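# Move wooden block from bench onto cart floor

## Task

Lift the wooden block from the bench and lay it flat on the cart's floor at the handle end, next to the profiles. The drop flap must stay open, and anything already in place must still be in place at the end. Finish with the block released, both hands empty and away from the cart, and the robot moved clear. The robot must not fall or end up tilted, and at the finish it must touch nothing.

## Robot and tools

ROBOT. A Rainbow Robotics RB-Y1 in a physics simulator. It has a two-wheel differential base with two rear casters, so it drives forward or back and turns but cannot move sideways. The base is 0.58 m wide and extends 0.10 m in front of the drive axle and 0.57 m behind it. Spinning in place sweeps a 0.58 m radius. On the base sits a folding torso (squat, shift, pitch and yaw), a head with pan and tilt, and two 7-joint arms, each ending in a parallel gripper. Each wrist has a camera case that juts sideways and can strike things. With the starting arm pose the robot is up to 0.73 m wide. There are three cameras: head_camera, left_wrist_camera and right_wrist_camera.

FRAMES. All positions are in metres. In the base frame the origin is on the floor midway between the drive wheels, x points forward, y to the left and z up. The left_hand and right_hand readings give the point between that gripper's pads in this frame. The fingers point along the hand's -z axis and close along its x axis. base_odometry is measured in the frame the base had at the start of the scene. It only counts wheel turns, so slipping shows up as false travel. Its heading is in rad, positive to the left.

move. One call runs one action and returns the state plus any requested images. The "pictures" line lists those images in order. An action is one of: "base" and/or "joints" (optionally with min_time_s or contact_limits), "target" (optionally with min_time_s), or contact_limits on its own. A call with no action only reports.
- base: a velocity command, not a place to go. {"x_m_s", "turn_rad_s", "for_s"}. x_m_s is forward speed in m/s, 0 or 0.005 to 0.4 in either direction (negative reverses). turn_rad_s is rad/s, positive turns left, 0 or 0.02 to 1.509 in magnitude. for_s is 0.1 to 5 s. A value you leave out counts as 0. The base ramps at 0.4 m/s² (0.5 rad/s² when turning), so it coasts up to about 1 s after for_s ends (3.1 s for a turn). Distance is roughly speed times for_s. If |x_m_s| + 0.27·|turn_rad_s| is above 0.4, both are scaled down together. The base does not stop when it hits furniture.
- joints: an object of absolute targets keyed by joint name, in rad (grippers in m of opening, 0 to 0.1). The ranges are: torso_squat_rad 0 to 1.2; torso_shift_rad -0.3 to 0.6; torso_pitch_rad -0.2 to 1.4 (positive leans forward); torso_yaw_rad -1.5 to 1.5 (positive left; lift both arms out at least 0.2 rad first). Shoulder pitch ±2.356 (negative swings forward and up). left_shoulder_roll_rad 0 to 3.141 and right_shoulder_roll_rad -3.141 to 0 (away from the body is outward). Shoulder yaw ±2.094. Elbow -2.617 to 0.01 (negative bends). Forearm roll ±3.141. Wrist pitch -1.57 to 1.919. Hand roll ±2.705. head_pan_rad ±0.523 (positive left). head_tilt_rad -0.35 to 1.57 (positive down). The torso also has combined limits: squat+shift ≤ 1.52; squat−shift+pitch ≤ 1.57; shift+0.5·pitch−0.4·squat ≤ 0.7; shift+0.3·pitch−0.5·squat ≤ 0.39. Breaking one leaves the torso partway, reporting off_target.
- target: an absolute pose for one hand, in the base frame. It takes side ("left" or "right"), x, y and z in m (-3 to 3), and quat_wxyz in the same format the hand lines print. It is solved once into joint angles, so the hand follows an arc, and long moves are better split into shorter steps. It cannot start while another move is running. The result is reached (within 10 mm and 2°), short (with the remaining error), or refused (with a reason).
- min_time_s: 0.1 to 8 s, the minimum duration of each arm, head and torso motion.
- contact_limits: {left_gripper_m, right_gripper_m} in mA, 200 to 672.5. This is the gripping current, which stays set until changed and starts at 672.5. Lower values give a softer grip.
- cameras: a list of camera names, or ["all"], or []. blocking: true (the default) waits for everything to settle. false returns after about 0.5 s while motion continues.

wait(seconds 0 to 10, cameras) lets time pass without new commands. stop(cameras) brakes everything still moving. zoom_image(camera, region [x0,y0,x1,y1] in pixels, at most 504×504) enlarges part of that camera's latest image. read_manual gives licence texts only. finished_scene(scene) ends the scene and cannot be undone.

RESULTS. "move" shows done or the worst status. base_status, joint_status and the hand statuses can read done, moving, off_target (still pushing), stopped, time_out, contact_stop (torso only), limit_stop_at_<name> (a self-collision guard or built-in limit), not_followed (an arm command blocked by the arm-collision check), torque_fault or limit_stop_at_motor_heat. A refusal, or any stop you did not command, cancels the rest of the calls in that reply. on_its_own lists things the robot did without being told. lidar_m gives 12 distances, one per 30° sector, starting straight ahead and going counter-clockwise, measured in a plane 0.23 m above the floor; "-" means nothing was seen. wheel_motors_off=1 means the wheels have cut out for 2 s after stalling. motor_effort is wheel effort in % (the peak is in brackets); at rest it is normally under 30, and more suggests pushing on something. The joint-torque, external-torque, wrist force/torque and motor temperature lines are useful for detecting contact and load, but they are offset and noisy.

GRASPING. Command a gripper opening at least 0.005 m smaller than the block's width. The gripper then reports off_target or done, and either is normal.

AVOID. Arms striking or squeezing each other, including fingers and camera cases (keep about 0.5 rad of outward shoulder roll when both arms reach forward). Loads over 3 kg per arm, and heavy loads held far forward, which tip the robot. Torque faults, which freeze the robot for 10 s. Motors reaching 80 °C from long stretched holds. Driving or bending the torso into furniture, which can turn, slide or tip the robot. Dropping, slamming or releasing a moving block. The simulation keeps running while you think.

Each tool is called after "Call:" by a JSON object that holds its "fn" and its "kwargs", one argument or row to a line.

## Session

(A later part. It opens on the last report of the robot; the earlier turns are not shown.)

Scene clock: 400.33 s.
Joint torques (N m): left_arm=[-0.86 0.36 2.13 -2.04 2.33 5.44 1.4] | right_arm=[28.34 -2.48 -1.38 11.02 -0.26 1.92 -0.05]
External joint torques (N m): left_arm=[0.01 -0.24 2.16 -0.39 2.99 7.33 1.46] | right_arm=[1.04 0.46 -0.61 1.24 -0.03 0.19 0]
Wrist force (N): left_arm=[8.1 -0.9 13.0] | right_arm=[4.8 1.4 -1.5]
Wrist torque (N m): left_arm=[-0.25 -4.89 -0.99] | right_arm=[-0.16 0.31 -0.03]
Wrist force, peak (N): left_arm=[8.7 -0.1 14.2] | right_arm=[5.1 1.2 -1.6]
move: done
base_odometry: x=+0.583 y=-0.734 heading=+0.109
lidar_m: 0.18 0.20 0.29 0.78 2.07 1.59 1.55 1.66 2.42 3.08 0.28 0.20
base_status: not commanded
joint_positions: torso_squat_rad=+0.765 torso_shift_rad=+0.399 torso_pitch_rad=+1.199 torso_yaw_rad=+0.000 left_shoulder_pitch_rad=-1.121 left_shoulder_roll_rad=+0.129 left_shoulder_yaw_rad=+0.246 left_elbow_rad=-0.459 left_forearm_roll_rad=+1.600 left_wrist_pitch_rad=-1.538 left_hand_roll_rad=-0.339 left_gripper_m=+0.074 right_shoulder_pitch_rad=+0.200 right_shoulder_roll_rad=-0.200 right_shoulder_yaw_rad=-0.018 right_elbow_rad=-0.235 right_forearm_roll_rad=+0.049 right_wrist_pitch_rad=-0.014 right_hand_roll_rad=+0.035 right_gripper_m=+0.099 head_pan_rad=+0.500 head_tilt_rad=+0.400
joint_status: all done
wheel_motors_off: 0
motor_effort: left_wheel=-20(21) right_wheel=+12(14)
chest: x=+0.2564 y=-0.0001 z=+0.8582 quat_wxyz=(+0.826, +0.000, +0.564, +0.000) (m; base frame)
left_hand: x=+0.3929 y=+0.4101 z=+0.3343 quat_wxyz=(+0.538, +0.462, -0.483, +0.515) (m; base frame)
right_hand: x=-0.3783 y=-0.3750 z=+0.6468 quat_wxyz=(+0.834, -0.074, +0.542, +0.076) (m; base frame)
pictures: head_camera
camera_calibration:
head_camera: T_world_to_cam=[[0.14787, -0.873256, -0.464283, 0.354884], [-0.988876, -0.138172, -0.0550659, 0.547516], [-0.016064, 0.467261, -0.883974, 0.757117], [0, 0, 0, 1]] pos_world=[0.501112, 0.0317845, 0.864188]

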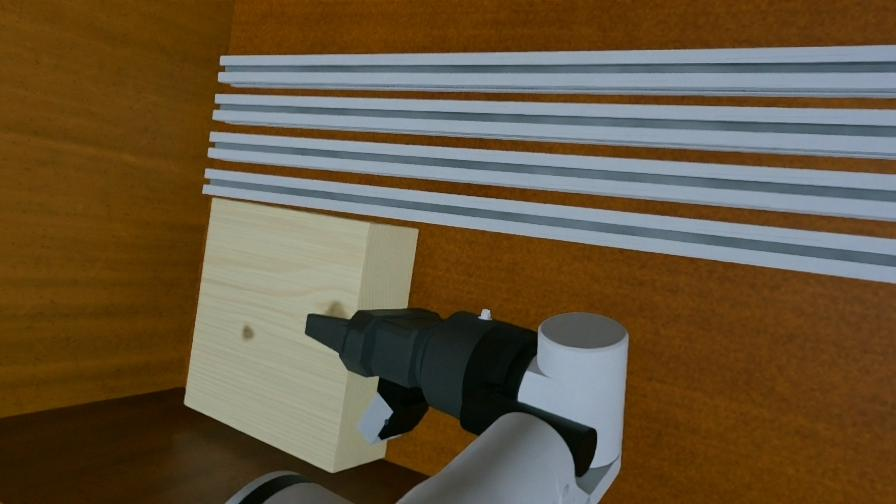

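Call:
{"fn": "move", "kwargs": {
  "joints": {"torso_squat_rad": 0.753, "torso_shift_rad": 0.394}
}}

Call:
{"fn": "move", "kwargs": {
  "joints": {"left_gripper_m": 0.085},
  "cameras": ["head_camera"]
}}

Scene clock: 404.93 s.
Joint torques (N m): left_arm=[-0.94 0.32 2.02 -2.11 -0.69 -4.72 0.85] | right_arm=[27.94 -1.83 -1.15 10.98 -0.34 1.91 -0.14]
External joint torques (N m): left_arm=[-0.09 -0.26 2.05 -0.47 -0.03 -2.85 0.91] | right_arm=[0.64 1.11 -0.38 1.19 -0.11 0.18 -0.09]
Wrist force (N): left_arm=[-18.2 0.5 -6.9] | right_arm=[4.4 0.8 -1.7]
Wrist torque (N m): left_arm=[-0.71 -0.22 -0.57] | right_arm=[-0.09 0.26 -0.04]
Wrist force, peak (N): left_arm=[-19.4 1.3 -7.7] | right_arm=[5.0 1.0 -2.2]
move: done
base_odometry: x=+0.583 y=-0.734 heading=+0.109
lidar_m: 0.18 0.19 0.28 0.79 2.05 1.57 1.54 1.66 2.41 3.08 0.29 0.19
base_status: not commanded
joint_positions: torso_squat_rad=+0.753 torso_shift_rad=+0.394 torso_pitch_rad=+1.200 torso_yaw_rad=+0.000 left_shoulder_pitch_rad=-1.121 left_shoulder_roll_rad=+0.129 left_shoulder_yaw_rad=+0.246 left_elbow_rad=-0.459 left_forearm_roll_rad=+1.601 left_wrist_pitch_rad=-1.536 left_hand_roll_rad=-0.339 left_gripper_m=+0.074 right_shoulder_pitch_rad=+0.200 right_shoulder_roll_rad=-0.200 right_shoulder_yaw_rad=-0.018 right_elbow_rad=-0.235 right_forearm_roll_rad=+0.049 right_wrist_pitch_rad=-0.014 right_hand_roll_rad=+0.035 right_gripper_m=+0.099 head_pan_rad=+0.500 head_tilt_rad=+0.400
joint_status: all done
wheel_motors_off: 0
motor_effort: left_wheel=-18(21) right_wheel=+11(14)
chest: x=+0.2565 y=+0.0001 z=+0.8642 quat_wxyz=(+0.825, +0.000, +0.565, +0.000) (m; base frame)
left_hand: x=+0.3925 y=+0.4100 z=+0.3394 quat_wxyz=(+0.538, +0.461, -0.482, +0.515) (m; base frame)
right_hand: x=-0.3783 y=-0.3750 z=+0.6535 quat_wxyz=(+0.834, -0.074, +0.542, +0.076) (m; base frame)
pictures: none

Scene clock: 405.50 s.
Joint torques (N m): left_arm=[-0.88 0.46 1.79 -2.12 -1.32 -4.33 0.32] | right_arm=[27.94 -1.98 -1.26 11 -0.51 1.82 0.01]
External joint torques (N m): left_arm=[-0.04 -0.12 1.82 -0.48 -0.66 -2.44 0.37] | right_arm=[0.64 0.96 -0.49 1.21 -0.29 0.09 0.05]
Wrist force (N): left_arm=[-15.8 1.4 -5.5] | right_arm=[4.5 1.0 -1.7]
Wrist torque (N m): left_arm=[-0.25 -0.48 0.04] | right_arm=[-0.10 0.31 -0.04]
Wrist force, peak (N): left_arm=[-17.5 0.0 -6.7] | right_arm=[5.0 1.1 -2.0]
move: done
base_odometry: x=+0.583 y=-0.734 heading=+0.109
lidar_m: 0.19 0.20 0.28 0.78 2.05 1.58 1.54 1.67 2.41 3.07 0.28 0.20
base_status: not commanded
joint_positions: torso_squat_rad=+0.753 torso_shift_rad=+0.394 torso_pitch_rad=+1.200 torso_yaw_rad=+0.000 left_shoulder_pitch_rad=-1.121 left_shoulder_roll_rad=+0.129 left_shoulder_yaw_rad=+0.246 left_elbow_rad=-0.459 left_forearm_roll_rad=+1.601 left_wrist_pitch_rad=-1.536 left_hand_roll_rad=-0.339 left_gripper_m=+0.085 right_shoulder_pitch_rad=+0.200 right_shoulder_roll_rad=-0.200 right_shoulder_yaw_rad=-0.018 right_elbow_rad=-0.235 right_forearm_roll_rad=+0.049 right_wrist_pitch_rad=-0.014 right_hand_roll_rad=+0.035 right_gripper_m=+0.099 head_pan_rad=+0.500 head_tilt_rad=+0.400
joint_status: all done
wheel_motors_off: 0
motor_effort: left_wheel=-17(19) right_wheel=+10(12)
chest: x=+0.2565 y=+0.0001 z=+0.8642 quat_wxyz=(+0.825, +0.000, +0.565, +0.000) (m; base frame)
left_hand: x=+0.3925 y=+0.4100 z=+0.3394 quat_wxyz=(+0.538, +0.461, -0.482, +0.515) (m; base frame)
right_hand: x=-0.3783 y=-0.3750 z=+0.6535 quat_wxyz=(+0.834, -0.074, +0.542, +0.076) (m; base frame)
pictures: head_camera
camera_calibration:
head_camera: T_world_to_cam=[[0.14762, -0.873382, -0.464125, 0.35773], [-0.9889, -0.138342, -0.054202, 0.54723], [-0.016869, 0.466975, -0.88411, 0.762686], [0, 0, 0, 1]] pos_world=[0.501213, 0.0319845, 0.869991]

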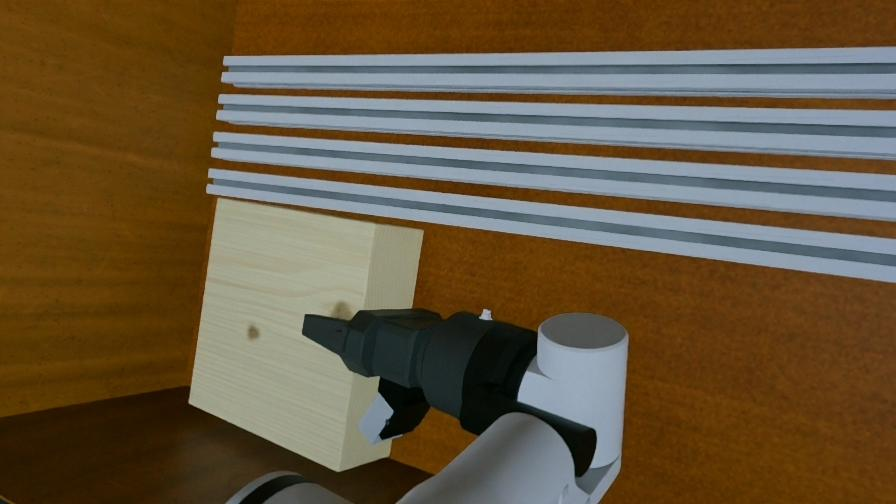

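Call:
{"fn": "move", "kwargs": {
  "joints": {"left_gripper_m": 0.1}
}}

Call:
{"fn": "move", "kwargs": {
  "target": {"side": "left", "x": 0.392, "y": 0.398, "z": 0.343, "quat_wxyz": [0.5656, 0.4288, -0.4418, 0.5488]},
  "min_time_s": 1.5,
  "cameras": ["head_camera", "left_wrist_camera"]
}}

Scene clock: 409.67 s.
Joint torques (N m): left_arm=[-0.93 0.07 1.33 -2.11 -1.24 -4.23 0.35] | right_arm=[28.04 -1.81 -1.58 10.9 -0.4 1.79 -0.14]
External joint torques (N m): left_arm=[-0.09 -0.52 1.36 -0.48 -0.58 -2.35 0.41] | right_arm=[0.74 1.13 -0.82 1.12 -0.17 0.06 -0.09]
Wrist force (N): left_arm=[-15.4 1.6 -8.0] | right_arm=[4.0 0.8 -1.6]
Wrist torque (N m): left_arm=[-0.24 -0.61 0.06] | right_arm=[-0.11 0.24 -0.06]
Wrist force, peak (N): left_arm=[-16.7 1.9 -8.3] | right_arm=[5.3 0.5 -1.9]
move: done
base_odometry: x=+0.583 y=-0.734 heading=+0.109
lidar_m: 0.19 0.19 0.28 0.78 2.06 1.57 1.55 1.67 2.43 3.09 0.29 0.20
base_status: not commanded
joint_positions: torso_squat_rad=+0.753 torso_shift_rad=+0.394 torso_pitch_rad=+1.200 torso_yaw_rad=+0.000 left_shoulder_pitch_rad=-1.121 left_shoulder_roll_rad=+0.129 left_shoulder_yaw_rad=+0.246 left_elbow_rad=-0.459 left_forearm_roll_rad=+1.601 left_wrist_pitch_rad=-1.536 left_hand_roll_rad=-0.339 left_gripper_m=+0.099 right_shoulder_pitch_rad=+0.200 right_shoulder_roll_rad=-0.200 right_shoulder_yaw_rad=-0.018 right_elbow_rad=-0.235 right_forearm_roll_rad=+0.049 right_wrist_pitch_rad=-0.014 right_hand_roll_rad=+0.035 right_gripper_m=+0.099 head_pan_rad=+0.500 head_tilt_rad=+0.400
joint_status: all done
wheel_motors_off: 0
motor_effort: left_wheel=-18(18) right_wheel=+10(12)
chest: x=+0.2565 y=+0.0001 z=+0.8642 quat_wxyz=(+0.825, +0.000, +0.565, +0.000) (m; base frame)
left_hand: x=+0.3924 y=+0.4101 z=+0.3394 quat_wxyz=(+0.538, +0.462, -0.482, +0.515) (m; base frame)
right_hand: x=-0.3783 y=-0.3750 z=+0.6535 quat_wxyz=(+0.834, -0.074, +0.542, +0.076) (m; base frame)
pictures: none

Scene clock: 411.50 s.
Joint torques (N m): left_arm=[1.44 2.67 0.43 -5.33 -2.86 -2.63 -0.4] | right_arm=[28.49 -1.84 -1.39 11.05 -0.3 1.79 -0.13]
External joint torques (N m): left_arm=[0.53 3.11 0.44 -1.37 -1.73 -1.04 -0.34] | right_arm=[1.19 1.1 -0.63 1.26 -0.07 0.06 -0.09]
Wrist force (N): left_arm=[-16.0 3.0 -3.1] | right_arm=[4.3 0.6 -2.0]
Wrist torque (N m): left_arm=[-0.03 -0.70 0.25] | right_arm=[-0.08 0.29 -0.07]
Wrist force, peak (N): left_arm=[32.2 -6.7 -4.5] | right_arm=[5.0 0.2 -1.7]
move: done
base_odometry: x=+0.583 y=-0.734 heading=+0.109
lidar_m: 0.17 0.18 0.25 0.64 2.05 1.58 1.54 1.67 2.41 3.07 0.27 0.17
base_status: not commanded
joint_positions: torso_squat_rad=+0.753 torso_shift_rad=+0.394 torso_pitch_rad=+1.200 torso_yaw_rad=+0.000 left_shoulder_pitch_rad=-0.894 left_shoulder_roll_rad=+0.038 left_shoulder_yaw_rad=+0.231 left_elbow_rad=-0.971 left_forearm_roll_rad=+1.642 left_wrist_pitch_rad=-1.434 left_hand_roll_rad=-0.622 left_gripper_m=+0.099 right_shoulder_pitch_rad=+0.200 right_shoulder_roll_rad=-0.200 right_shoulder_yaw_rad=-0.018 right_elbow_rad=-0.235 right_forearm_roll_rad=+0.049 right_wrist_pitch_rad=-0.014 right_hand_roll_rad=+0.035 right_gripper_m=+0.099 head_pan_rad=+0.500 head_tilt_rad=+0.400
joint_status: all done
wheel_motors_off: 0
motor_effort: left_wheel=-19(37) right_wheel=+11(12)
chest: x=+0.2566 y=+0.0000 z=+0.8642 quat_wxyz=(+0.825, +0.000, +0.565, +0.000) (m; base frame)
left_hand: x=+0.3919 y=+0.3974 z=+0.3427 quat_wxyz=(+0.566, +0.429, -0.441, +0.549) (m; base frame)
left_hand_status: reached (checked arc, planned for 1.5 s): 1 mm and 0.1 deg off.
right_hand: x=-0.3783 y=-0.3750 z=+0.6535 quat_wxyz=(+0.834, -0.074, +0.542, +0.076) (m; base frame)
pictures: head_camera, left_wrist_camera
camera_calibration:
head_camera: T_world_to_cam=[[0.147539, -0.873457, -0.46401, 0.357659], [-0.988912, -0.138278, -0.0541452, 0.547283], [-0.0168687, 0.466854, -0.884174, 0.762748], [0, 0, 0, 1]] pos_world=[0.501313, 0.0319849, 0.869991]
left_wrist_camera: T_world_to_cam=[[-0.0190961, 0.251924, 0.967559, -0.424705], [0.874531, -0.464834, 0.13829, -0.176349], [0.484593, 0.848801, -0.211439, -0.38226], [0, 0, 0, 1]] pos_world=[0.331353, 0.349483, 0.354489]

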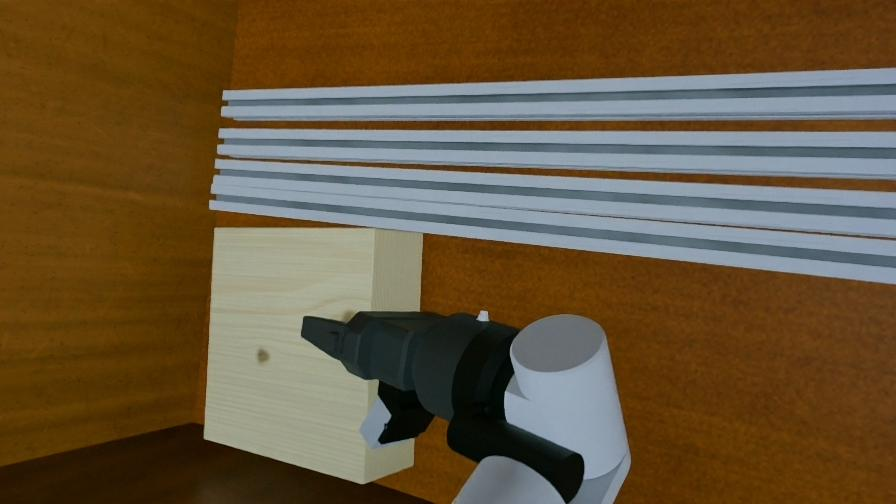

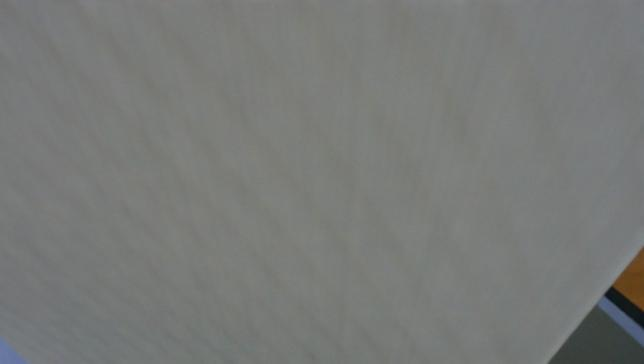

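Call:
{"fn": "move", "kwargs": {
  "joints": {"torso_squat_rad": 0.768, "torso_shift_rad": 0.40},
  "min_time_s": 1
}}

Call:
{"fn": "zoom_image", "kwargs": {
  "camera": "head_camera",
  "region": [150, 150, 654, 504]
}}

Scene clock: 416.17 s.
Joint torques (N m): left_arm=[0.78 -0.04 1 -1.65 2.03 5.45 0.09] | right_arm=[28 -1.55 -1.18 11.04 -0.26 1.91 -0.05]
External joint torques (N m): left_arm=[-0.04 0.36 1 2.33 3.16 7.06 0.14] | right_arm=[0.7 1.38 -0.42 1.26 -0.03 0.18 0]
Wrist force (N): left_arm=[27.6 6.0 18.9] | right_arm=[4.6 1.3 -1.8]
Wrist torque (N m): left_arm=[-0.01 -0.24 -0.28] | right_arm=[-0.14 0.31 -0.02]
Wrist force, peak (N): left_arm=[28.4 7.2 19.3] | right_arm=[5.1 1.1 -1.7]
move: done
base_odometry: x=+0.583 y=-0.734 heading=+0.109
lidar_m: 0.17 0.18 0.24 0.64 2.06 1.58 1.55 1.67 2.41 3.07 0.26 0.19
base_status: not commanded
joint_positions: torso_squat_rad=+0.768 torso_shift_rad=+0.400 torso_pitch_rad=+1.199 torso_yaw_rad=+0.000 left_shoulder_pitch_rad=-0.894 left_shoulder_roll_rad=+0.039 left_shoulder_yaw_rad=+0.231 left_elbow_rad=-0.972 left_forearm_roll_rad=+1.641 left_wrist_pitch_rad=-1.436 left_hand_roll_rad=-0.622 left_gripper_m=+0.099 right_shoulder_pitch_rad=+0.200 right_shoulder_roll_rad=-0.200 right_shoulder_yaw_rad=-0.018 right_elbow_rad=-0.235 right_forearm_roll_rad=+0.049 right_wrist_pitch_rad=-0.014 right_hand_roll_rad=+0.035 right_gripper_m=+0.099 head_pan_rad=+0.500 head_tilt_rad=+0.400
joint_status: all done
wheel_motors_off: 0
motor_effort: left_wheel=-20(20) right_wheel=+13(13)
chest: x=+0.2561 y=-0.0001 z=+0.8568 quat_wxyz=(+0.826, +0.000, +0.564, +0.000) (m; base frame)
left_hand: x=+0.3924 y=+0.3980 z=+0.3365 quat_wxyz=(+0.564, +0.429, -0.443, +0.549) (m; base frame)
right_hand: x=-0.3784 y=-0.3750 z=+0.6451 quat_wxyz=(+0.834, -0.074, +0.541, +0.076) (m; base frame)
pictures: none

Scaled by 1.000.
This view is cut from an older image: the scene may have changed since it was taken.

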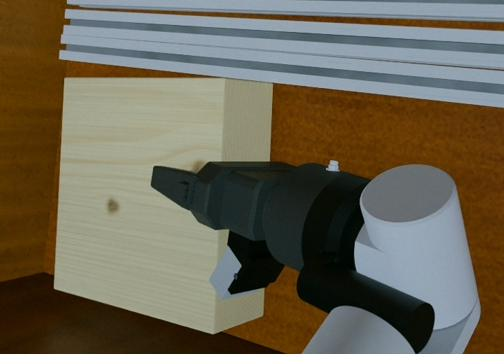

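Call:
{"fn": "move", "kwargs": {
  "joints": {"torso_squat_rad": 0.76, "torso_shift_rad": 0.397},
  "min_time_s": 0.7
}}

Call:
{"fn": "move", "kwargs": {
  "target": {"side": "left", "x": 0.394, "y": 0.345, "z": 0.339, "quat_wxyz": [0.5656, 0.4288, -0.4418, 0.5488]},
  "min_time_s": 2,
  "cameras": ["head_camera", "left_wrist_camera"]
}}

Scene clock: 418.67 s.
Joint torques (N m): left_arm=[1 -1.59 0.73 -3.92 -1.72 -2.95 0.09] | right_arm=[28.52 -1.63 -1.12 10.83 -0.29 1.87 -0.06]
External joint torques (N m): left_arm=[0.15 -1.18 0.72 0.04 -0.59 -1.34 0.15] | right_arm=[1.21 1.31 -0.36 1.04 -0.06 0.14 -0.01]
Wrist force (N): left_arm=[-14.2 0.2 -9.7] | right_arm=[4.4 1.1 -1.6]
Wrist torque (N m): left_arm=[-0.24 -0.67 0.31] | right_arm=[-0.13 0.29 -0.05]
Wrist force, peak (N): left_arm=[28.7 8.0 19.3] | right_arm=[5.0 0.7 -2.1]
move: done
base_odometry: x=+0.583 y=-0.734 heading=+0.109
lidar_m: 0.17 0.18 0.24 0.64 2.05 1.58 1.54 1.67 2.40 3.09 0.27 0.18
base_status: not commanded
joint_positions: torso_squat_rad=+0.760 torso_shift_rad=+0.397 torso_pitch_rad=+1.200 torso_yaw_rad=+0.000 left_shoulder_pitch_rad=-0.894 left_shoulder_roll_rad=+0.039 left_shoulder_yaw_rad=+0.231 left_elbow_rad=-0.971 left_forearm_roll_rad=+1.642 left_wrist_pitch_rad=-1.434 left_hand_roll_rad=-0.622 left_gripper_m=+0.099 right_shoulder_pitch_rad=+0.200 right_shoulder_roll_rad=-0.200 right_shoulder_yaw_rad=-0.018 right_elbow_rad=-0.235 right_forearm_roll_rad=+0.049 right_wrist_pitch_rad=-0.014 right_hand_roll_rad=+0.035 right_gripper_m=+0.099 head_pan_rad=+0.500 head_tilt_rad=+0.400
joint_status: all done
wheel_motors_off: 0
motor_effort: left_wheel=-19(20) right_wheel=+11(14)
chest: x=+0.2567 y=+0.0000 z=+0.8604 quat_wxyz=(+0.825, +0.000, +0.565, +0.000) (m; base frame)
left_hand: x=+0.3922 y=+0.3981 z=+0.3393 quat_wxyz=(+0.565, +0.429, -0.442, +0.549) (m; base frame)
right_hand: x=-0.3781 y=-0.3750 z=+0.6498 quat_wxyz=(+0.834, -0.074, +0.542, +0.076) (m; base frame)
pictures: none

Scene clock: 421.00 s.
Joint torques (N m): left_arm=[-1.37 -3.82 -1.11 -2.48 -0.76 -2.29 0.21] | right_arm=[28.37 -1.69 -1.16 10.83 -0.4 1.87 0.02]
External joint torques (N m): left_arm=[-1.04 -1.39 -0.39 1.06 0.3 -0.63 0.27] | right_arm=[1.07 1.24 -0.4 1.04 -0.18 0.14 0.06]
Wrist force (N): left_arm=[-5.0 0.6 -3.6] | right_arm=[4.6 1.0 -1.7]
Wrist torque (N m): left_arm=[-0.20 -0.14 0.20] | right_arm=[-0.10 0.30 -0.06]
Wrist force, peak (N): left_arm=[-14.5 1.0 -9.6] | right_arm=[5.0 0.9 -1.8]
move: done
base_odometry: x=+0.583 y=-0.734 heading=+0.109
lidar_m: 0.16 0.18 0.25 0.64 2.06 1.59 1.55 1.68 2.41 3.09 0.26 0.18
base_status: not commanded
joint_positions: torso_squat_rad=+0.760 torso_shift_rad=+0.397 torso_pitch_rad=+1.200 torso_yaw_rad=+0.000 left_shoulder_pitch_rad=-0.954 left_shoulder_roll_rad=+0.000 left_shoulder_yaw_rad=+0.114 left_elbow_rad=-0.886 left_forearm_roll_rad=+1.681 left_wrist_pitch_rad=-1.567 left_hand_roll_rad=-0.574 left_gripper_m=+0.099 right_shoulder_pitch_rad=+0.200 right_shoulder_roll_rad=-0.200 right_shoulder_yaw_rad=-0.018 right_elbow_rad=-0.235 right_forearm_roll_rad=+0.049 right_wrist_pitch_rad=-0.014 right_hand_roll_rad=+0.035 right_gripper_m=+0.099 head_pan_rad=+0.500 head_tilt_rad=+0.400
joint_status: all done
wheel_motors_off: 0
motor_effort: left_wheel=-18(19) right_wheel=+12(13)
chest: x=+0.2566 y=+0.0001 z=+0.8605 quat_wxyz=(+0.825, +0.000, +0.565, +0.000) (m; base frame)
left_hand: x=+0.3942 y=+0.3458 z=+0.3392 quat_wxyz=(+0.566, +0.429, -0.442, +0.549) (m; base frame)
left_hand_status: reached (checked arc, planned for 2.0 s): 1 mm and 0.0 deg off.
right_hand: x=-0.3782 y=-0.3750 z=+0.6497 quat_wxyz=(+0.834, -0.074, +0.542, +0.076) (m; base frame)
pictures: head_camera, left_wrist_camera
camera_calibration:
head_camera: T_world_to_cam=[[0.147726, -0.873333, -0.464185, 0.356041], [-0.988886, -0.138382, -0.0543538, 0.547259], [-0.0167659, 0.467055, -0.884069, 0.759415], [0, 0, 0, 1]] pos_world=[0.501313, 0.0319843, 0.86639]
left_wrist_camera: T_world_to_cam=[[-0.0192417, 0.251107, 0.967768, -0.408059], [0.874092, -0.465683, 0.13821, -0.201348], [0.485378, 0.848578, -0.21053, -0.340783], [0, 0, 0, 1]] pos_world=[0.333554, 0.297883, 0.35099]

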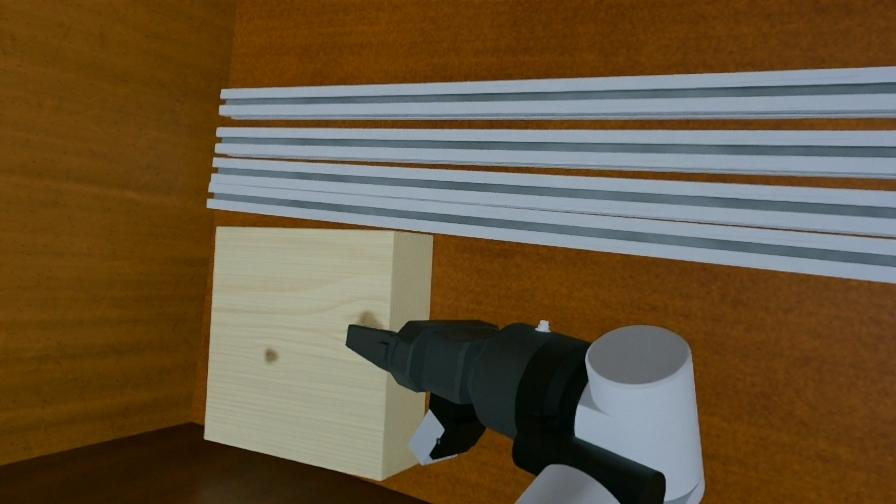

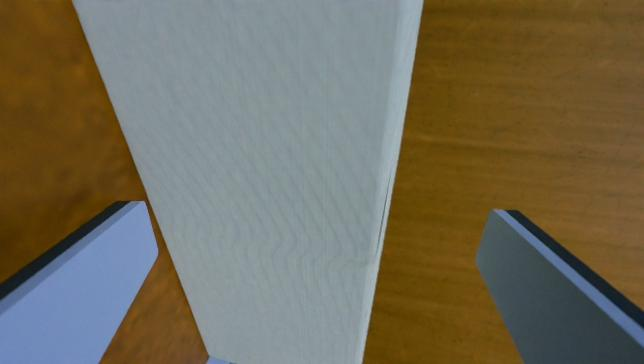

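Call:
{"fn": "move", "kwargs": {
  "target": {"side": "left", "x": 0.398, "y": 0.285, "z": 0.343, "quat_wxyz": [0.5656, 0.4288, -0.4418, 0.5488]},
  "min_time_s": 2,
  "cameras": ["head_camera", "left_wrist_camera"]
}}

Scene clock: 429.17 s.
Joint torques (N m): left_arm=[24.91 -6.39 -3.71 -1.77 -1.12 -1.81 -0.39] | right_arm=[27.93 -1.97 -1.25 10.87 -0.37 1.8 -0.14]
External joint torques (N m): left_arm=[24 -2.43 -2.16 2.93 0.11 -0.38 -0.34] | right_arm=[0.63 0.96 -0.49 1.08 -0.15 0.07 -0.1]
Wrist force (N): left_arm=[-5.3 1.3 -4.4] | right_arm=[4.7 1.2 -1.7]
Wrist torque (N m): left_arm=[-0.27 -0.18 0.19] | right_arm=[-0.13 0.32 -0.05]
Wrist force, peak (N): left_arm=[-5.6 2.7 -4.2] | right_arm=[5.2 1.3 -2.2]
move: short
base_odometry: x=+0.583 y=-0.734 heading=+0.109
lidar_m: 0.15 0.16 0.21 0.48 2.05 1.58 1.55 1.68 2.41 3.09 0.25 0.18
base_status: not commanded
joint_positions: torso_squat_rad=+0.760 torso_shift_rad=+0.397 torso_pitch_rad=+1.199 torso_yaw_rad=+0.000 left_shoulder_pitch_rad=-0.787 left_shoulder_roll_rad=+0.000 left_shoulder_yaw_rad=-0.180 left_elbow_rad=-1.180 left_forearm_roll_rad=+1.786 left_wrist_pitch_rad=-1.570 left_hand_roll_rad=-0.668 left_gripper_m=+0.099 right_shoulder_pitch_rad=+0.200 right_shoulder_roll_rad=-0.200 right_shoulder_yaw_rad=-0.018 right_elbow_rad=-0.235 right_forearm_roll_rad=+0.049 right_wrist_pitch_rad=-0.014 right_hand_roll_rad=+0.035 right_gripper_m=+0.099 head_pan_rad=+0.500 head_tilt_rad=+0.400
joint_status: all done
wheel_motors_off: 0
motor_effort: left_wheel=-21(36) right_wheel=+20(22)
chest: x=+0.2566 y=-0.0001 z=+0.8608 quat_wxyz=(+0.826, +0.000, +0.564, +0.000) (m; base frame)
left_hand: x=+0.4019 y=+0.2846 z=+0.3436 quat_wxyz=(+0.628, +0.338, -0.430, +0.553) (m; base frame)
left_hand_status: short (checked arc, as near as the solve gets, planned for 2.0 s): 4 mm and 12.8 deg off. The place is met; only the turn is off.
right_hand: x=-0.3782 y=-0.3748 z=+0.6494 quat_wxyz=(+0.834, -0.074, +0.542, +0.076) (m; base frame)
pictures: head_camera, left_wrist_camera
camera_calibration:
head_camera: T_world_to_cam=[[0.147597, -0.87331, -0.464268, 0.356101], [-0.98892, -0.137839, -0.055108, 0.547891], [-0.015868, 0.467258, -0.883979, 0.759371], [0, 0, 0, 1]] pos_world=[0.501311, 0.0316854, 0.866788]
left_wrist_camera: T_world_to_cam=[[-0.00724449, 0.4168, 0.908969, -0.428552], [0.799252, -0.543862, 0.255753, -0.225254], [0.600952, 0.728349, -0.329188, -0.263227], [0, 0, 0, 1]] pos_world=[0.335117, 0.247834, 0.360498]

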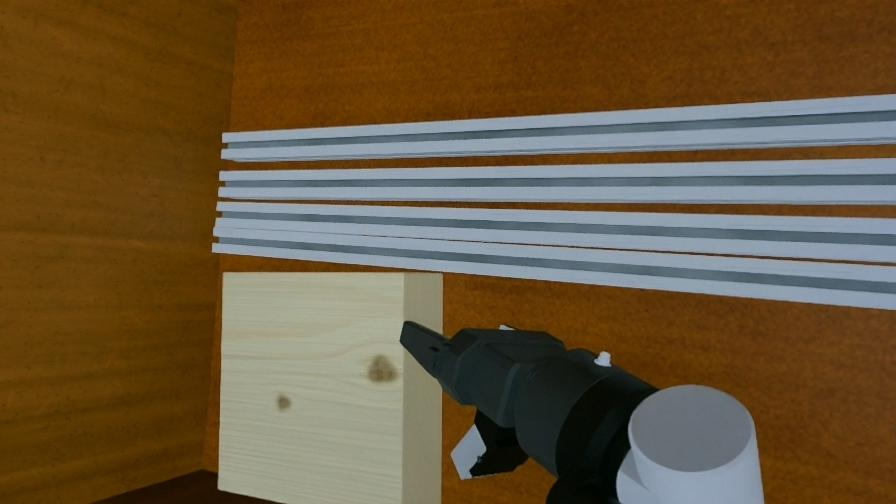

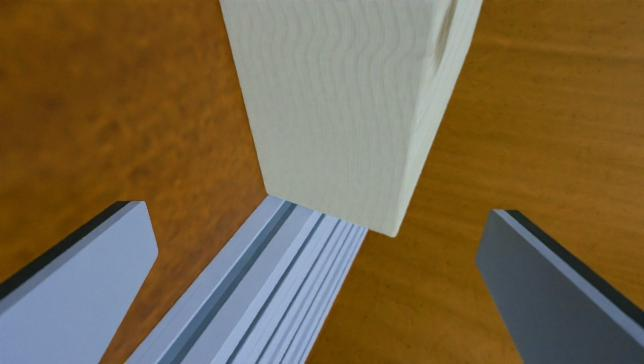

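Call:
{"fn": "move", "kwargs": {
  "joints": {"torso_squat_rad": 0.70, "torso_shift_rad": 0.372, "left_shoulder_pitch_rad": -0.86},
  "min_time_s": 1.2
}}

Call:
{"fn": "move", "kwargs": {
  "joints": {"torso_squat_rad": 0.60, "torso_shift_rad": 0.33, "left_shoulder_pitch_rad": -0.92},
  "min_time_s": 1.5,
  "cameras": ["head_camera", "left_wrist_camera"]
}}

Scene clock: 434.07 s.
Joint torques (N m): left_arm=[-1.76 -5.07 -2.2 -4.37 -1.29 -1.73 -0.27] | right_arm=[28.08 -1.97 -1 11.1 -0.45 1.85 -0.16]
External joint torques (N m): left_arm=[-0.97 -0.87 -0.52 0.84 0.03 -0.4 -0.22] | right_arm=[0.78 0.97 -0.24 1.31 -0.22 0.12 -0.11]
Wrist force (N): left_arm=[-5.2 1.7 -4.3] | right_arm=[4.5 0.5 -1.9]
Wrist torque (N m): left_arm=[-0.28 -0.17 0.18] | right_arm=[-0.05 0.28 -0.06]
Wrist force, peak (N): left_arm=[-6.1 2.3 -5.0] | right_arm=[5.4 0.7 -2.0]
move: done
base_odometry: x=+0.583 y=-0.734 heading=+0.109
lidar_m: 0.15 0.16 0.21 0.48 2.04 1.58 1.55 1.68 2.41 3.10 0.27 0.16
base_status: not commanded
joint_positions: torso_squat_rad=+0.700 torso_shift_rad=+0.372 torso_pitch_rad=+1.200 torso_yaw_rad=+0.000 left_shoulder_pitch_rad=-0.860 left_shoulder_roll_rad=+0.000 left_shoulder_yaw_rad=-0.180 left_elbow_rad=-1.180 left_forearm_roll_rad=+1.786 left_wrist_pitch_rad=-1.570 left_hand_roll_rad=-0.668 left_gripper_m=+0.099 right_shoulder_pitch_rad=+0.200 right_shoulder_roll_rad=-0.200 right_shoulder_yaw_rad=-0.018 right_elbow_rad=-0.235 right_forearm_roll_rad=+0.049 right_wrist_pitch_rad=-0.014 right_hand_roll_rad=+0.035 right_gripper_m=+0.099 head_pan_rad=+0.500 head_tilt_rad=+0.400
joint_status: all done
wheel_motors_off: 0
motor_effort: left_wheel=-18(25) right_wheel=+11(22)
chest: x=+0.2550 y=+0.0000 z=+0.8914 quat_wxyz=(+0.825, +0.000, +0.565, +0.000) (m; base frame)
left_hand: x=+0.4377 y=+0.2710 z=+0.3788 quat_wxyz=(+0.620, +0.309, -0.446, +0.567) (m; base frame)
right_hand: x=-0.3798 y=-0.3750 z=+0.6805 quat_wxyz=(+0.834, -0.074, +0.542, +0.076) (m; base frame)
pictures: none

Scene clock: 435.87 s.
Joint torques (N m): left_arm=[-2.97 -5.38 -2.18 -4.77 -1.27 -1.59 -0.31] | right_arm=[28.24 -1.97 -1.44 11.18 -0.45 1.87 -0.08]
External joint torques (N m): left_arm=[-0.78 -1.05 -0.42 0.85 0.13 -0.36 -0.26] | right_arm=[0.94 0.97 -0.68 1.39 -0.22 0.14 -0.03]
Wrist force (N): left_arm=[-5.3 1.7 -5.1] | right_arm=[4.2 0.4 -1.6]
Wrist torque (N m): left_arm=[-0.24 -0.24 0.16] | right_arm=[-0.05 0.27 -0.05]
Wrist force, peak (N): left_arm=[-5.7 2.0 -5.2] | right_arm=[4.8 0.9 -2.4]
move: done
base_odometry: x=+0.583 y=-0.734 heading=+0.109
lidar_m: 0.15 0.15 0.20 0.50 2.06 1.59 1.55 1.67 2.41 3.10 0.26 0.17
base_status: not commanded
joint_positions: torso_squat_rad=+0.600 torso_shift_rad=+0.330 torso_pitch_rad=+1.200 torso_yaw_rad=+0.000 left_shoulder_pitch_rad=-0.920 left_shoulder_roll_rad=+0.000 left_shoulder_yaw_rad=-0.180 left_elbow_rad=-1.180 left_forearm_roll_rad=+1.786 left_wrist_pitch_rad=-1.570 left_hand_roll_rad=-0.668 left_gripper_m=+0.099 right_shoulder_pitch_rad=+0.200 right_shoulder_roll_rad=-0.200 right_shoulder_yaw_rad=-0.018 right_elbow_rad=-0.235 right_forearm_roll_rad=+0.049 right_wrist_pitch_rad=-0.014 right_hand_roll_rad=+0.035 right_gripper_m=+0.099 head_pan_rad=+0.500 head_tilt_rad=+0.400
joint_status: all done
wheel_motors_off: 0
motor_effort: left_wheel=-17(19) right_wheel=+11(13)
chest: x=+0.2476 y=+0.0000 z=+0.9392 quat_wxyz=(+0.825, +0.000, +0.565, +0.000) (m; base frame)
left_hand: x=+0.4610 y=+0.2597 z=+0.4326 quat_wxyz=(+0.612, +0.286, -0.459, +0.577) (m; base frame)
right_hand: x=-0.3872 y=-0.3750 z=+0.7283 quat_wxyz=(+0.834, -0.074, +0.542, +0.076) (m; base frame)
pictures: head_camera, left_wrist_camera
camera_calibration:
head_camera: T_world_to_cam=[[0.147621, -0.873314, -0.464252, 0.393883], [-0.988904, -0.138239, -0.0544041, 0.542669], [-0.0166658, 0.467132, -0.884031, 0.82871], [0, 0, 0, 1]] pos_world=[0.492313, 0.0318845, 0.94499]
left_wrist_camera: T_world_to_cam=[[-0.111334, 0.456358, 0.882804, -0.449685], [0.751109, -0.543028, 0.37544, -0.338575], [0.650722, 0.704881, -0.282317, -0.288433], [0, 0, 0, 1]] pos_world=[0.391931, 0.224672, 0.442669]

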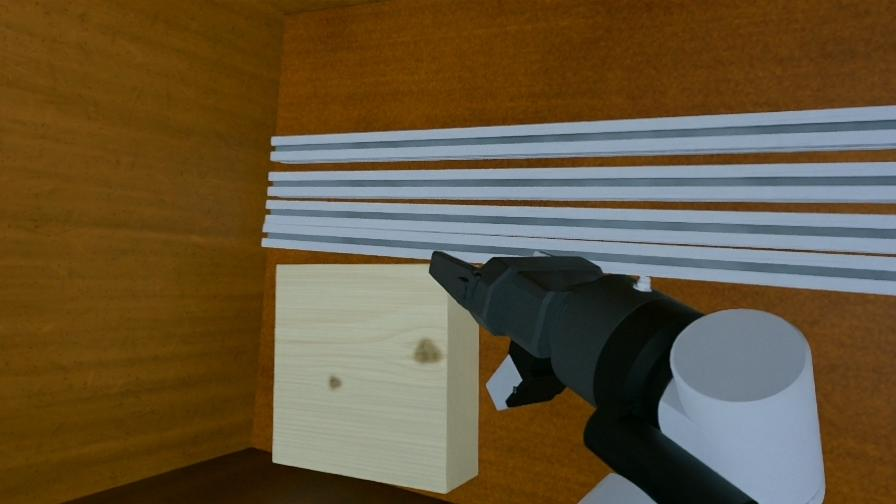

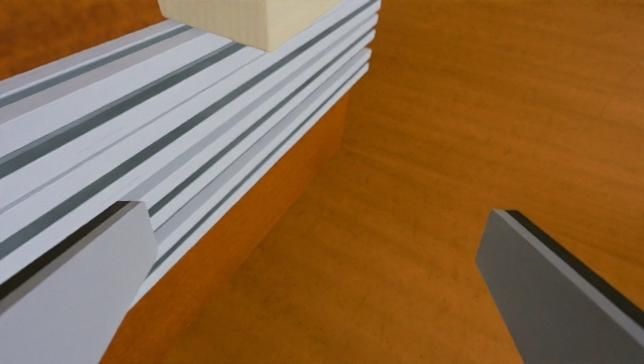

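Call:
{"fn": "move", "kwargs": {
  "joints": {"left_shoulder_pitch_rad": -0.427, "left_shoulder_roll_rad": 0.02, "left_shoulder_yaw_rad": 0.0, "left_elbow_rad": -2.35, "left_forearm_roll_rad": 1.62, "left_wrist_pitch_rad": -1.4, "left_hand_roll_rad": -1.5},
  "min_time_s": 3,
  "cameras": ["head_camera"]
}}

Scene clock: 442.20 s.
Joint torques (N m): left_arm=[3.26 0.01 2.37 -8.93 -2.34 0.14 -0.3] | right_arm=[28.1 -1.85 -1.08 10.86 -0.39 1.76 0.07]
External joint torques (N m): left_arm=[0.29 -0.11 1.81 -0.05 -0.36 0.13 -0.25] | right_arm=[0.8 1.09 -0.32 1.08 -0.17 0.03 0.12]
Wrist force (N): left_arm=[-5.9 1.6 -3.1] | right_arm=[4.5 1.1 -1.9]
Wrist torque (N m): left_arm=[-0.26 -0.22 0.20] | right_arm=[-0.12 0.29 -0.02]
Wrist force, peak (N): left_arm=[-5.8 2.1 -5.2] | right_arm=[5.1 0.7 -2.0]
move: done
base_odometry: x=+0.583 y=-0.734 heading=+0.109
lidar_m: 0.15 0.16 0.20 0.47 2.06 1.58 1.54 1.67 2.41 3.08 0.26 0.17
base_status: not commanded
joint_positions: torso_squat_rad=+0.600 torso_shift_rad=+0.330 torso_pitch_rad=+1.200 torso_yaw_rad=+0.000 left_shoulder_pitch_rad=-0.427 left_shoulder_roll_rad=+0.020 left_shoulder_yaw_rad=+0.000 left_elbow_rad=-2.350 left_forearm_roll_rad=+1.620 left_wrist_pitch_rad=-1.400 left_hand_roll_rad=-1.500 left_gripper_m=+0.099 right_shoulder_pitch_rad=+0.200 right_shoulder_roll_rad=-0.200 right_shoulder_yaw_rad=-0.018 right_elbow_rad=-0.235 right_forearm_roll_rad=+0.049 right_wrist_pitch_rad=-0.014 right_hand_roll_rad=+0.035 right_gripper_m=+0.099 head_pan_rad=+0.500 head_tilt_rad=+0.400
joint_status: all done
wheel_motors_off: 0
motor_effort: left_wheel=-18(19) right_wheel=+10(13)
chest: x=+0.2476 y=+0.0000 z=+0.9392 quat_wxyz=(+0.825, +0.000, +0.565, +0.000) (m; base frame)
left_hand: x=+0.4602 y=+0.4054 z=+0.6834 quat_wxyz=(+0.584, +0.372, -0.532, +0.487) (m; base frame)
right_hand: x=-0.3872 y=-0.3750 z=+0.7283 quat_wxyz=(+0.834, -0.074, +0.542, +0.076) (m; base frame)
pictures: head_camera
camera_calibration:
head_camera: T_world_to_cam=[[0.147639, -0.873352, -0.464175, 0.39389], [-0.988901, -0.13826, -0.0543992, 0.542677], [-0.0166672, 0.467055, -0.884071, 0.828706], [0, 0, 0, 1]] pos_world=[0.492313, 0.0319846, 0.94499]

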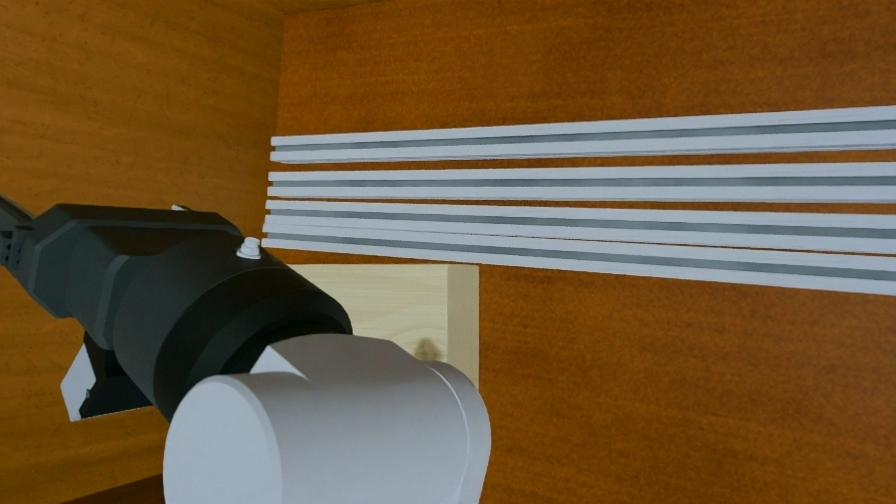

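Call:
{"fn": "move", "kwargs": {
  "joints": {"torso_squat_rad": 0.4, "torso_shift_rad": 0.22},
  "min_time_s": 1.5
}}

Call:
{"fn": "move", "kwargs": {
  "base": {"x_m_s": -0.2, "for_s": 3.0}
}}

Call:
{"fn": "move", "kwargs": {
  "joints": {"torso_pitch_rad": 0.6, "torso_shift_rad": 0.0, "head_tilt_rad": 0.4, "head_pan_rad": 0.4},
  "cameras": ["head_camera"]
}}

Scene clock: 445.93 s.
Joint torques (N m): left_arm=[2.86 0.37 2.26 -9.03 -2.28 0.11 -0.36] | right_arm=[28.38 -1.97 -1.12 10.92 -0.42 1.8 -0.08]
External joint torques (N m): left_arm=[-0.1 0.25 1.7 -0.14 -0.3 0.1 -0.3] | right_arm=[1.09 0.97 -0.35 1.13 -0.19 0.07 -0.03]
Wrist force (N): left_arm=[-5.8 1.4 -2.8] | right_arm=[5.1 0.8 -1.8]
Wrist torque (N m): left_arm=[-0.26 -0.13 0.21] | right_arm=[-0.08 0.36 -0.02]
Wrist force, peak (N): left_arm=[-6.3 1.5 -3.4] | right_arm=[4.9 1.1 -2.3]
move: done
base_odometry: x=+0.583 y=-0.734 heading=+0.109
lidar_m: 0.15 0.16 0.22 0.48 2.06 1.59 1.55 1.67 2.40 3.10 0.26 0.17
base_status: not commanded
joint_positions: torso_squat_rad=+0.400 torso_shift_rad=+0.220 torso_pitch_rad=+1.200 torso_yaw_rad=+0.000 left_shoulder_pitch_rad=-0.427 left_shoulder_roll_rad=+0.020 left_shoulder_yaw_rad=+0.000 left_elbow_rad=-2.350 left_forearm_roll_rad=+1.620 left_wrist_pitch_rad=-1.400 left_hand_roll_rad=-1.500 left_gripper_m=+0.099 right_shoulder_pitch_rad=+0.200 right_shoulder_roll_rad=-0.200 right_shoulder_yaw_rad=-0.018 right_elbow_rad=-0.235 right_forearm_roll_rad=+0.049 right_wrist_pitch_rad=-0.014 right_hand_roll_rad=+0.035 right_gripper_m=+0.099 head_pan_rad=+0.500 head_tilt_rad=+0.400
joint_status: all done
wheel_motors_off: 0
motor_effort: left_wheel=-17(19) right_wheel=+10(12)
chest: x=+0.2010 y=+0.0000 z=+1.0218 quat_wxyz=(+0.825, +0.000, +0.565, +0.000) (m; base frame)
left_hand: x=+0.4136 y=+0.4054 z=+0.7661 quat_wxyz=(+0.584, +0.372, -0.532, +0.487) (m; base frame)
right_hand: x=-0.4337 y=-0.3750 z=+0.8109 quat_wxyz=(+0.834, -0.074, +0.542, +0.076) (m; base frame)
pictures: none

Scene clock: 449.93 s.
Joint torques (N m): left_arm=[2.67 -0.24 2.12 -8.72 -2.32 -0.11 -0.12] | right_arm=[28.06 -1.88 -1.31 10.81 -0.32 1.91 -0.06]
External joint torques (N m): left_arm=[-0.3 -0.36 1.56 0.16 -0.34 -0.11 -0.06] | right_arm=[0.77 1.06 -0.55 1.03 -0.09 0.18 -0.01]
Wrist force (N): left_arm=[-5.5 1.6 -2.8] | right_arm=[4.5 0.6 -2.1]
Wrist torque (N m): left_arm=[-0.28 -0.17 0.20] | right_arm=[-0.06 0.31 -0.01]
Wrist force, peak (N): left_arm=[-6.5 2.1 -3.0] | right_arm=[5.0 1.5 -2.0]
move: done
base_odometry: x=-0.014 y=-0.799 heading=+0.109
lidar_m: 0.75 0.77 1.04 2.90 1.26 0.96 0.95 1.02 1.48 4.89 2.11 0.81
base_status: done (sent for 3 of 3 s)
joint_positions: torso_squat_rad=+0.400 torso_shift_rad=+0.220 torso_pitch_rad=+1.200 torso_yaw_rad=+0.000 left_shoulder_pitch_rad=-0.427 left_shoulder_roll_rad=+0.020 left_shoulder_yaw_rad=+0.000 left_elbow_rad=-2.350 left_forearm_roll_rad=+1.620 left_wrist_pitch_rad=-1.400 left_hand_roll_rad=-1.500 left_gripper_m=+0.099 right_shoulder_pitch_rad=+0.200 right_shoulder_roll_rad=-0.200 right_shoulder_yaw_rad=-0.018 right_elbow_rad=-0.235 right_forearm_roll_rad=+0.049 right_wrist_pitch_rad=-0.014 right_hand_roll_rad=+0.035 right_gripper_m=+0.099 head_pan_rad=+0.500 head_tilt_rad=+0.400
joint_status: not commanded
wheel_motors_off: 0
motor_effort: left_wheel=+2(45) right_wheel=-4(21)
chest: x=+0.2011 y=+0.0000 z=+1.0219 quat_wxyz=(+0.825, +0.000, +0.565, +0.000) (m; base frame)
left_hand: x=+0.4136 y=+0.4054 z=+0.7661 quat_wxyz=(+0.584, +0.372, -0.532, +0.487) (m; base frame)
right_hand: x=-0.4337 y=-0.3750 z=+0.8109 quat_wxyz=(+0.834, -0.074, +0.542, +0.076) (m; base frame)
pictures: none

Scene clock: 452.77 s.
Joint torques (N m): left_arm=[-5.28 0.86 1.55 -7.68 -1.81 0.93 -0.41] | right_arm=[19.01 -4.59 -1.39 7.33 -0.31 1.17 -0.05]
External joint torques (N m): left_arm=[0.54 -0.79 1.46 0.5 -0.15 -0.18 -0.36] | right_arm=[0.82 0.97 -0.52 1 -0.17 0.21 -0.02]
Wrist force (N): left_arm=[-4.0 4.1 -2.7] | right_arm=[2.5 1.9 -5.0]
Wrist torque (N m): left_arm=[-0.37 -0.07 0.17] | right_arm=[-0.12 0.20 -0.05]
Wrist force, peak (N): left_arm=[-6.3 1.8 -3.4] | right_arm=[3.0 2.1 -5.2]
move: done
base_odometry: x=-0.014 y=-0.799 heading=+0.109
lidar_m: 0.76 0.77 1.00 2.90 1.26 0.97 0.95 1.03 1.49 4.88 2.10 0.82
base_status: not commanded
joint_positions: torso_squat_rad=+0.400 torso_shift_rad=+0.000 torso_pitch_rad=+0.600 torso_yaw_rad=+0.000 left_shoulder_pitch_rad=-0.427 left_shoulder_roll_rad=+0.020 left_shoulder_yaw_rad=+0.000 left_elbow_rad=-2.350 left_forearm_roll_rad=+1.620 left_wrist_pitch_rad=-1.400 left_hand_roll_rad=-1.500 left_gripper_m=+0.099 right_shoulder_pitch_rad=+0.200 right_shoulder_roll_rad=-0.200 right_shoulder_yaw_rad=-0.018 right_elbow_rad=-0.235 right_forearm_roll_rad=+0.049 right_wrist_pitch_rad=-0.014 right_hand_roll_rad=+0.035 right_gripper_m=+0.099 head_pan_rad=+0.400 head_tilt_rad=+0.400
joint_status: all done
wheel_motors_off: 0
motor_effort: left_wheel=+6(8) right_wheel=-6(7)
chest: x=-0.0533 y=+0.0000 z=+1.1806 quat_wxyz=(+0.955, +0.000, +0.295, +0.000) (m; base frame)
left_hand: x=+0.2665 y=+0.4054 z=+1.0896 quat_wxyz=(+0.400, +0.211, -0.681, +0.575) (m; base frame)
right_hand: x=-0.4581 y=-0.3750 z=+0.6482 quat_wxyz=(+0.957, -0.094, +0.271, +0.051) (m; base frame)
pictures: head_camera
camera_calibration:
head_camera: T_world_to_cam=[[0.310146, -0.917477, -0.249091, 0.307106], [-0.795535, -0.107008, -0.596384, 0.908731], [0.520514, 0.383127, -0.763072, 0.922073], [0, 0, 0, 1]] pos_world=[0.147727, 0.0257335, 1.32206]

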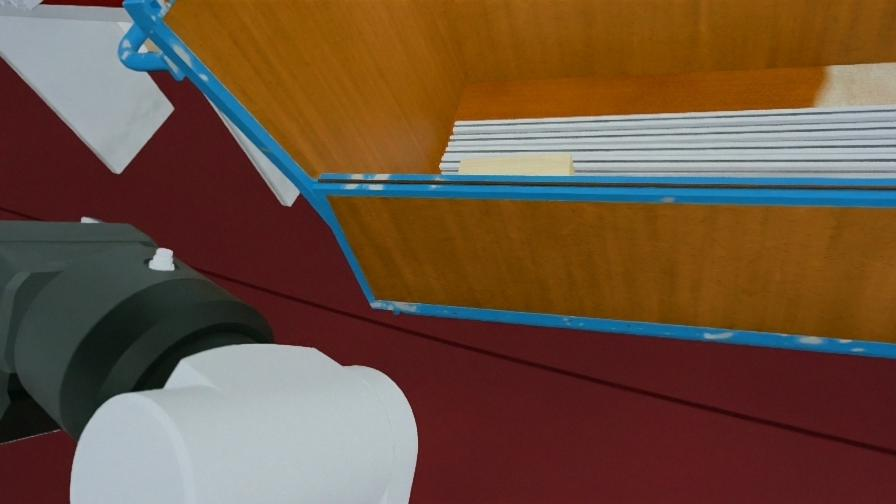

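Call:
{"fn": "zoom_image", "kwargs": {
  "camera": "head_camera",
  "region": [400, 90, 652, 230]
}}

Scaled by 2.000 from the camera's 896x504 image, which has a finer 1280x720 frame.

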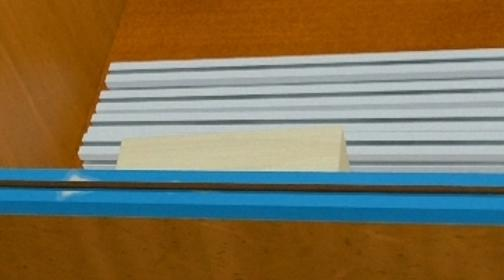

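Call:
{"fn": "finished_scene", "kwargs": {
  "scene": 2
}}

The scene is finished: the task was done.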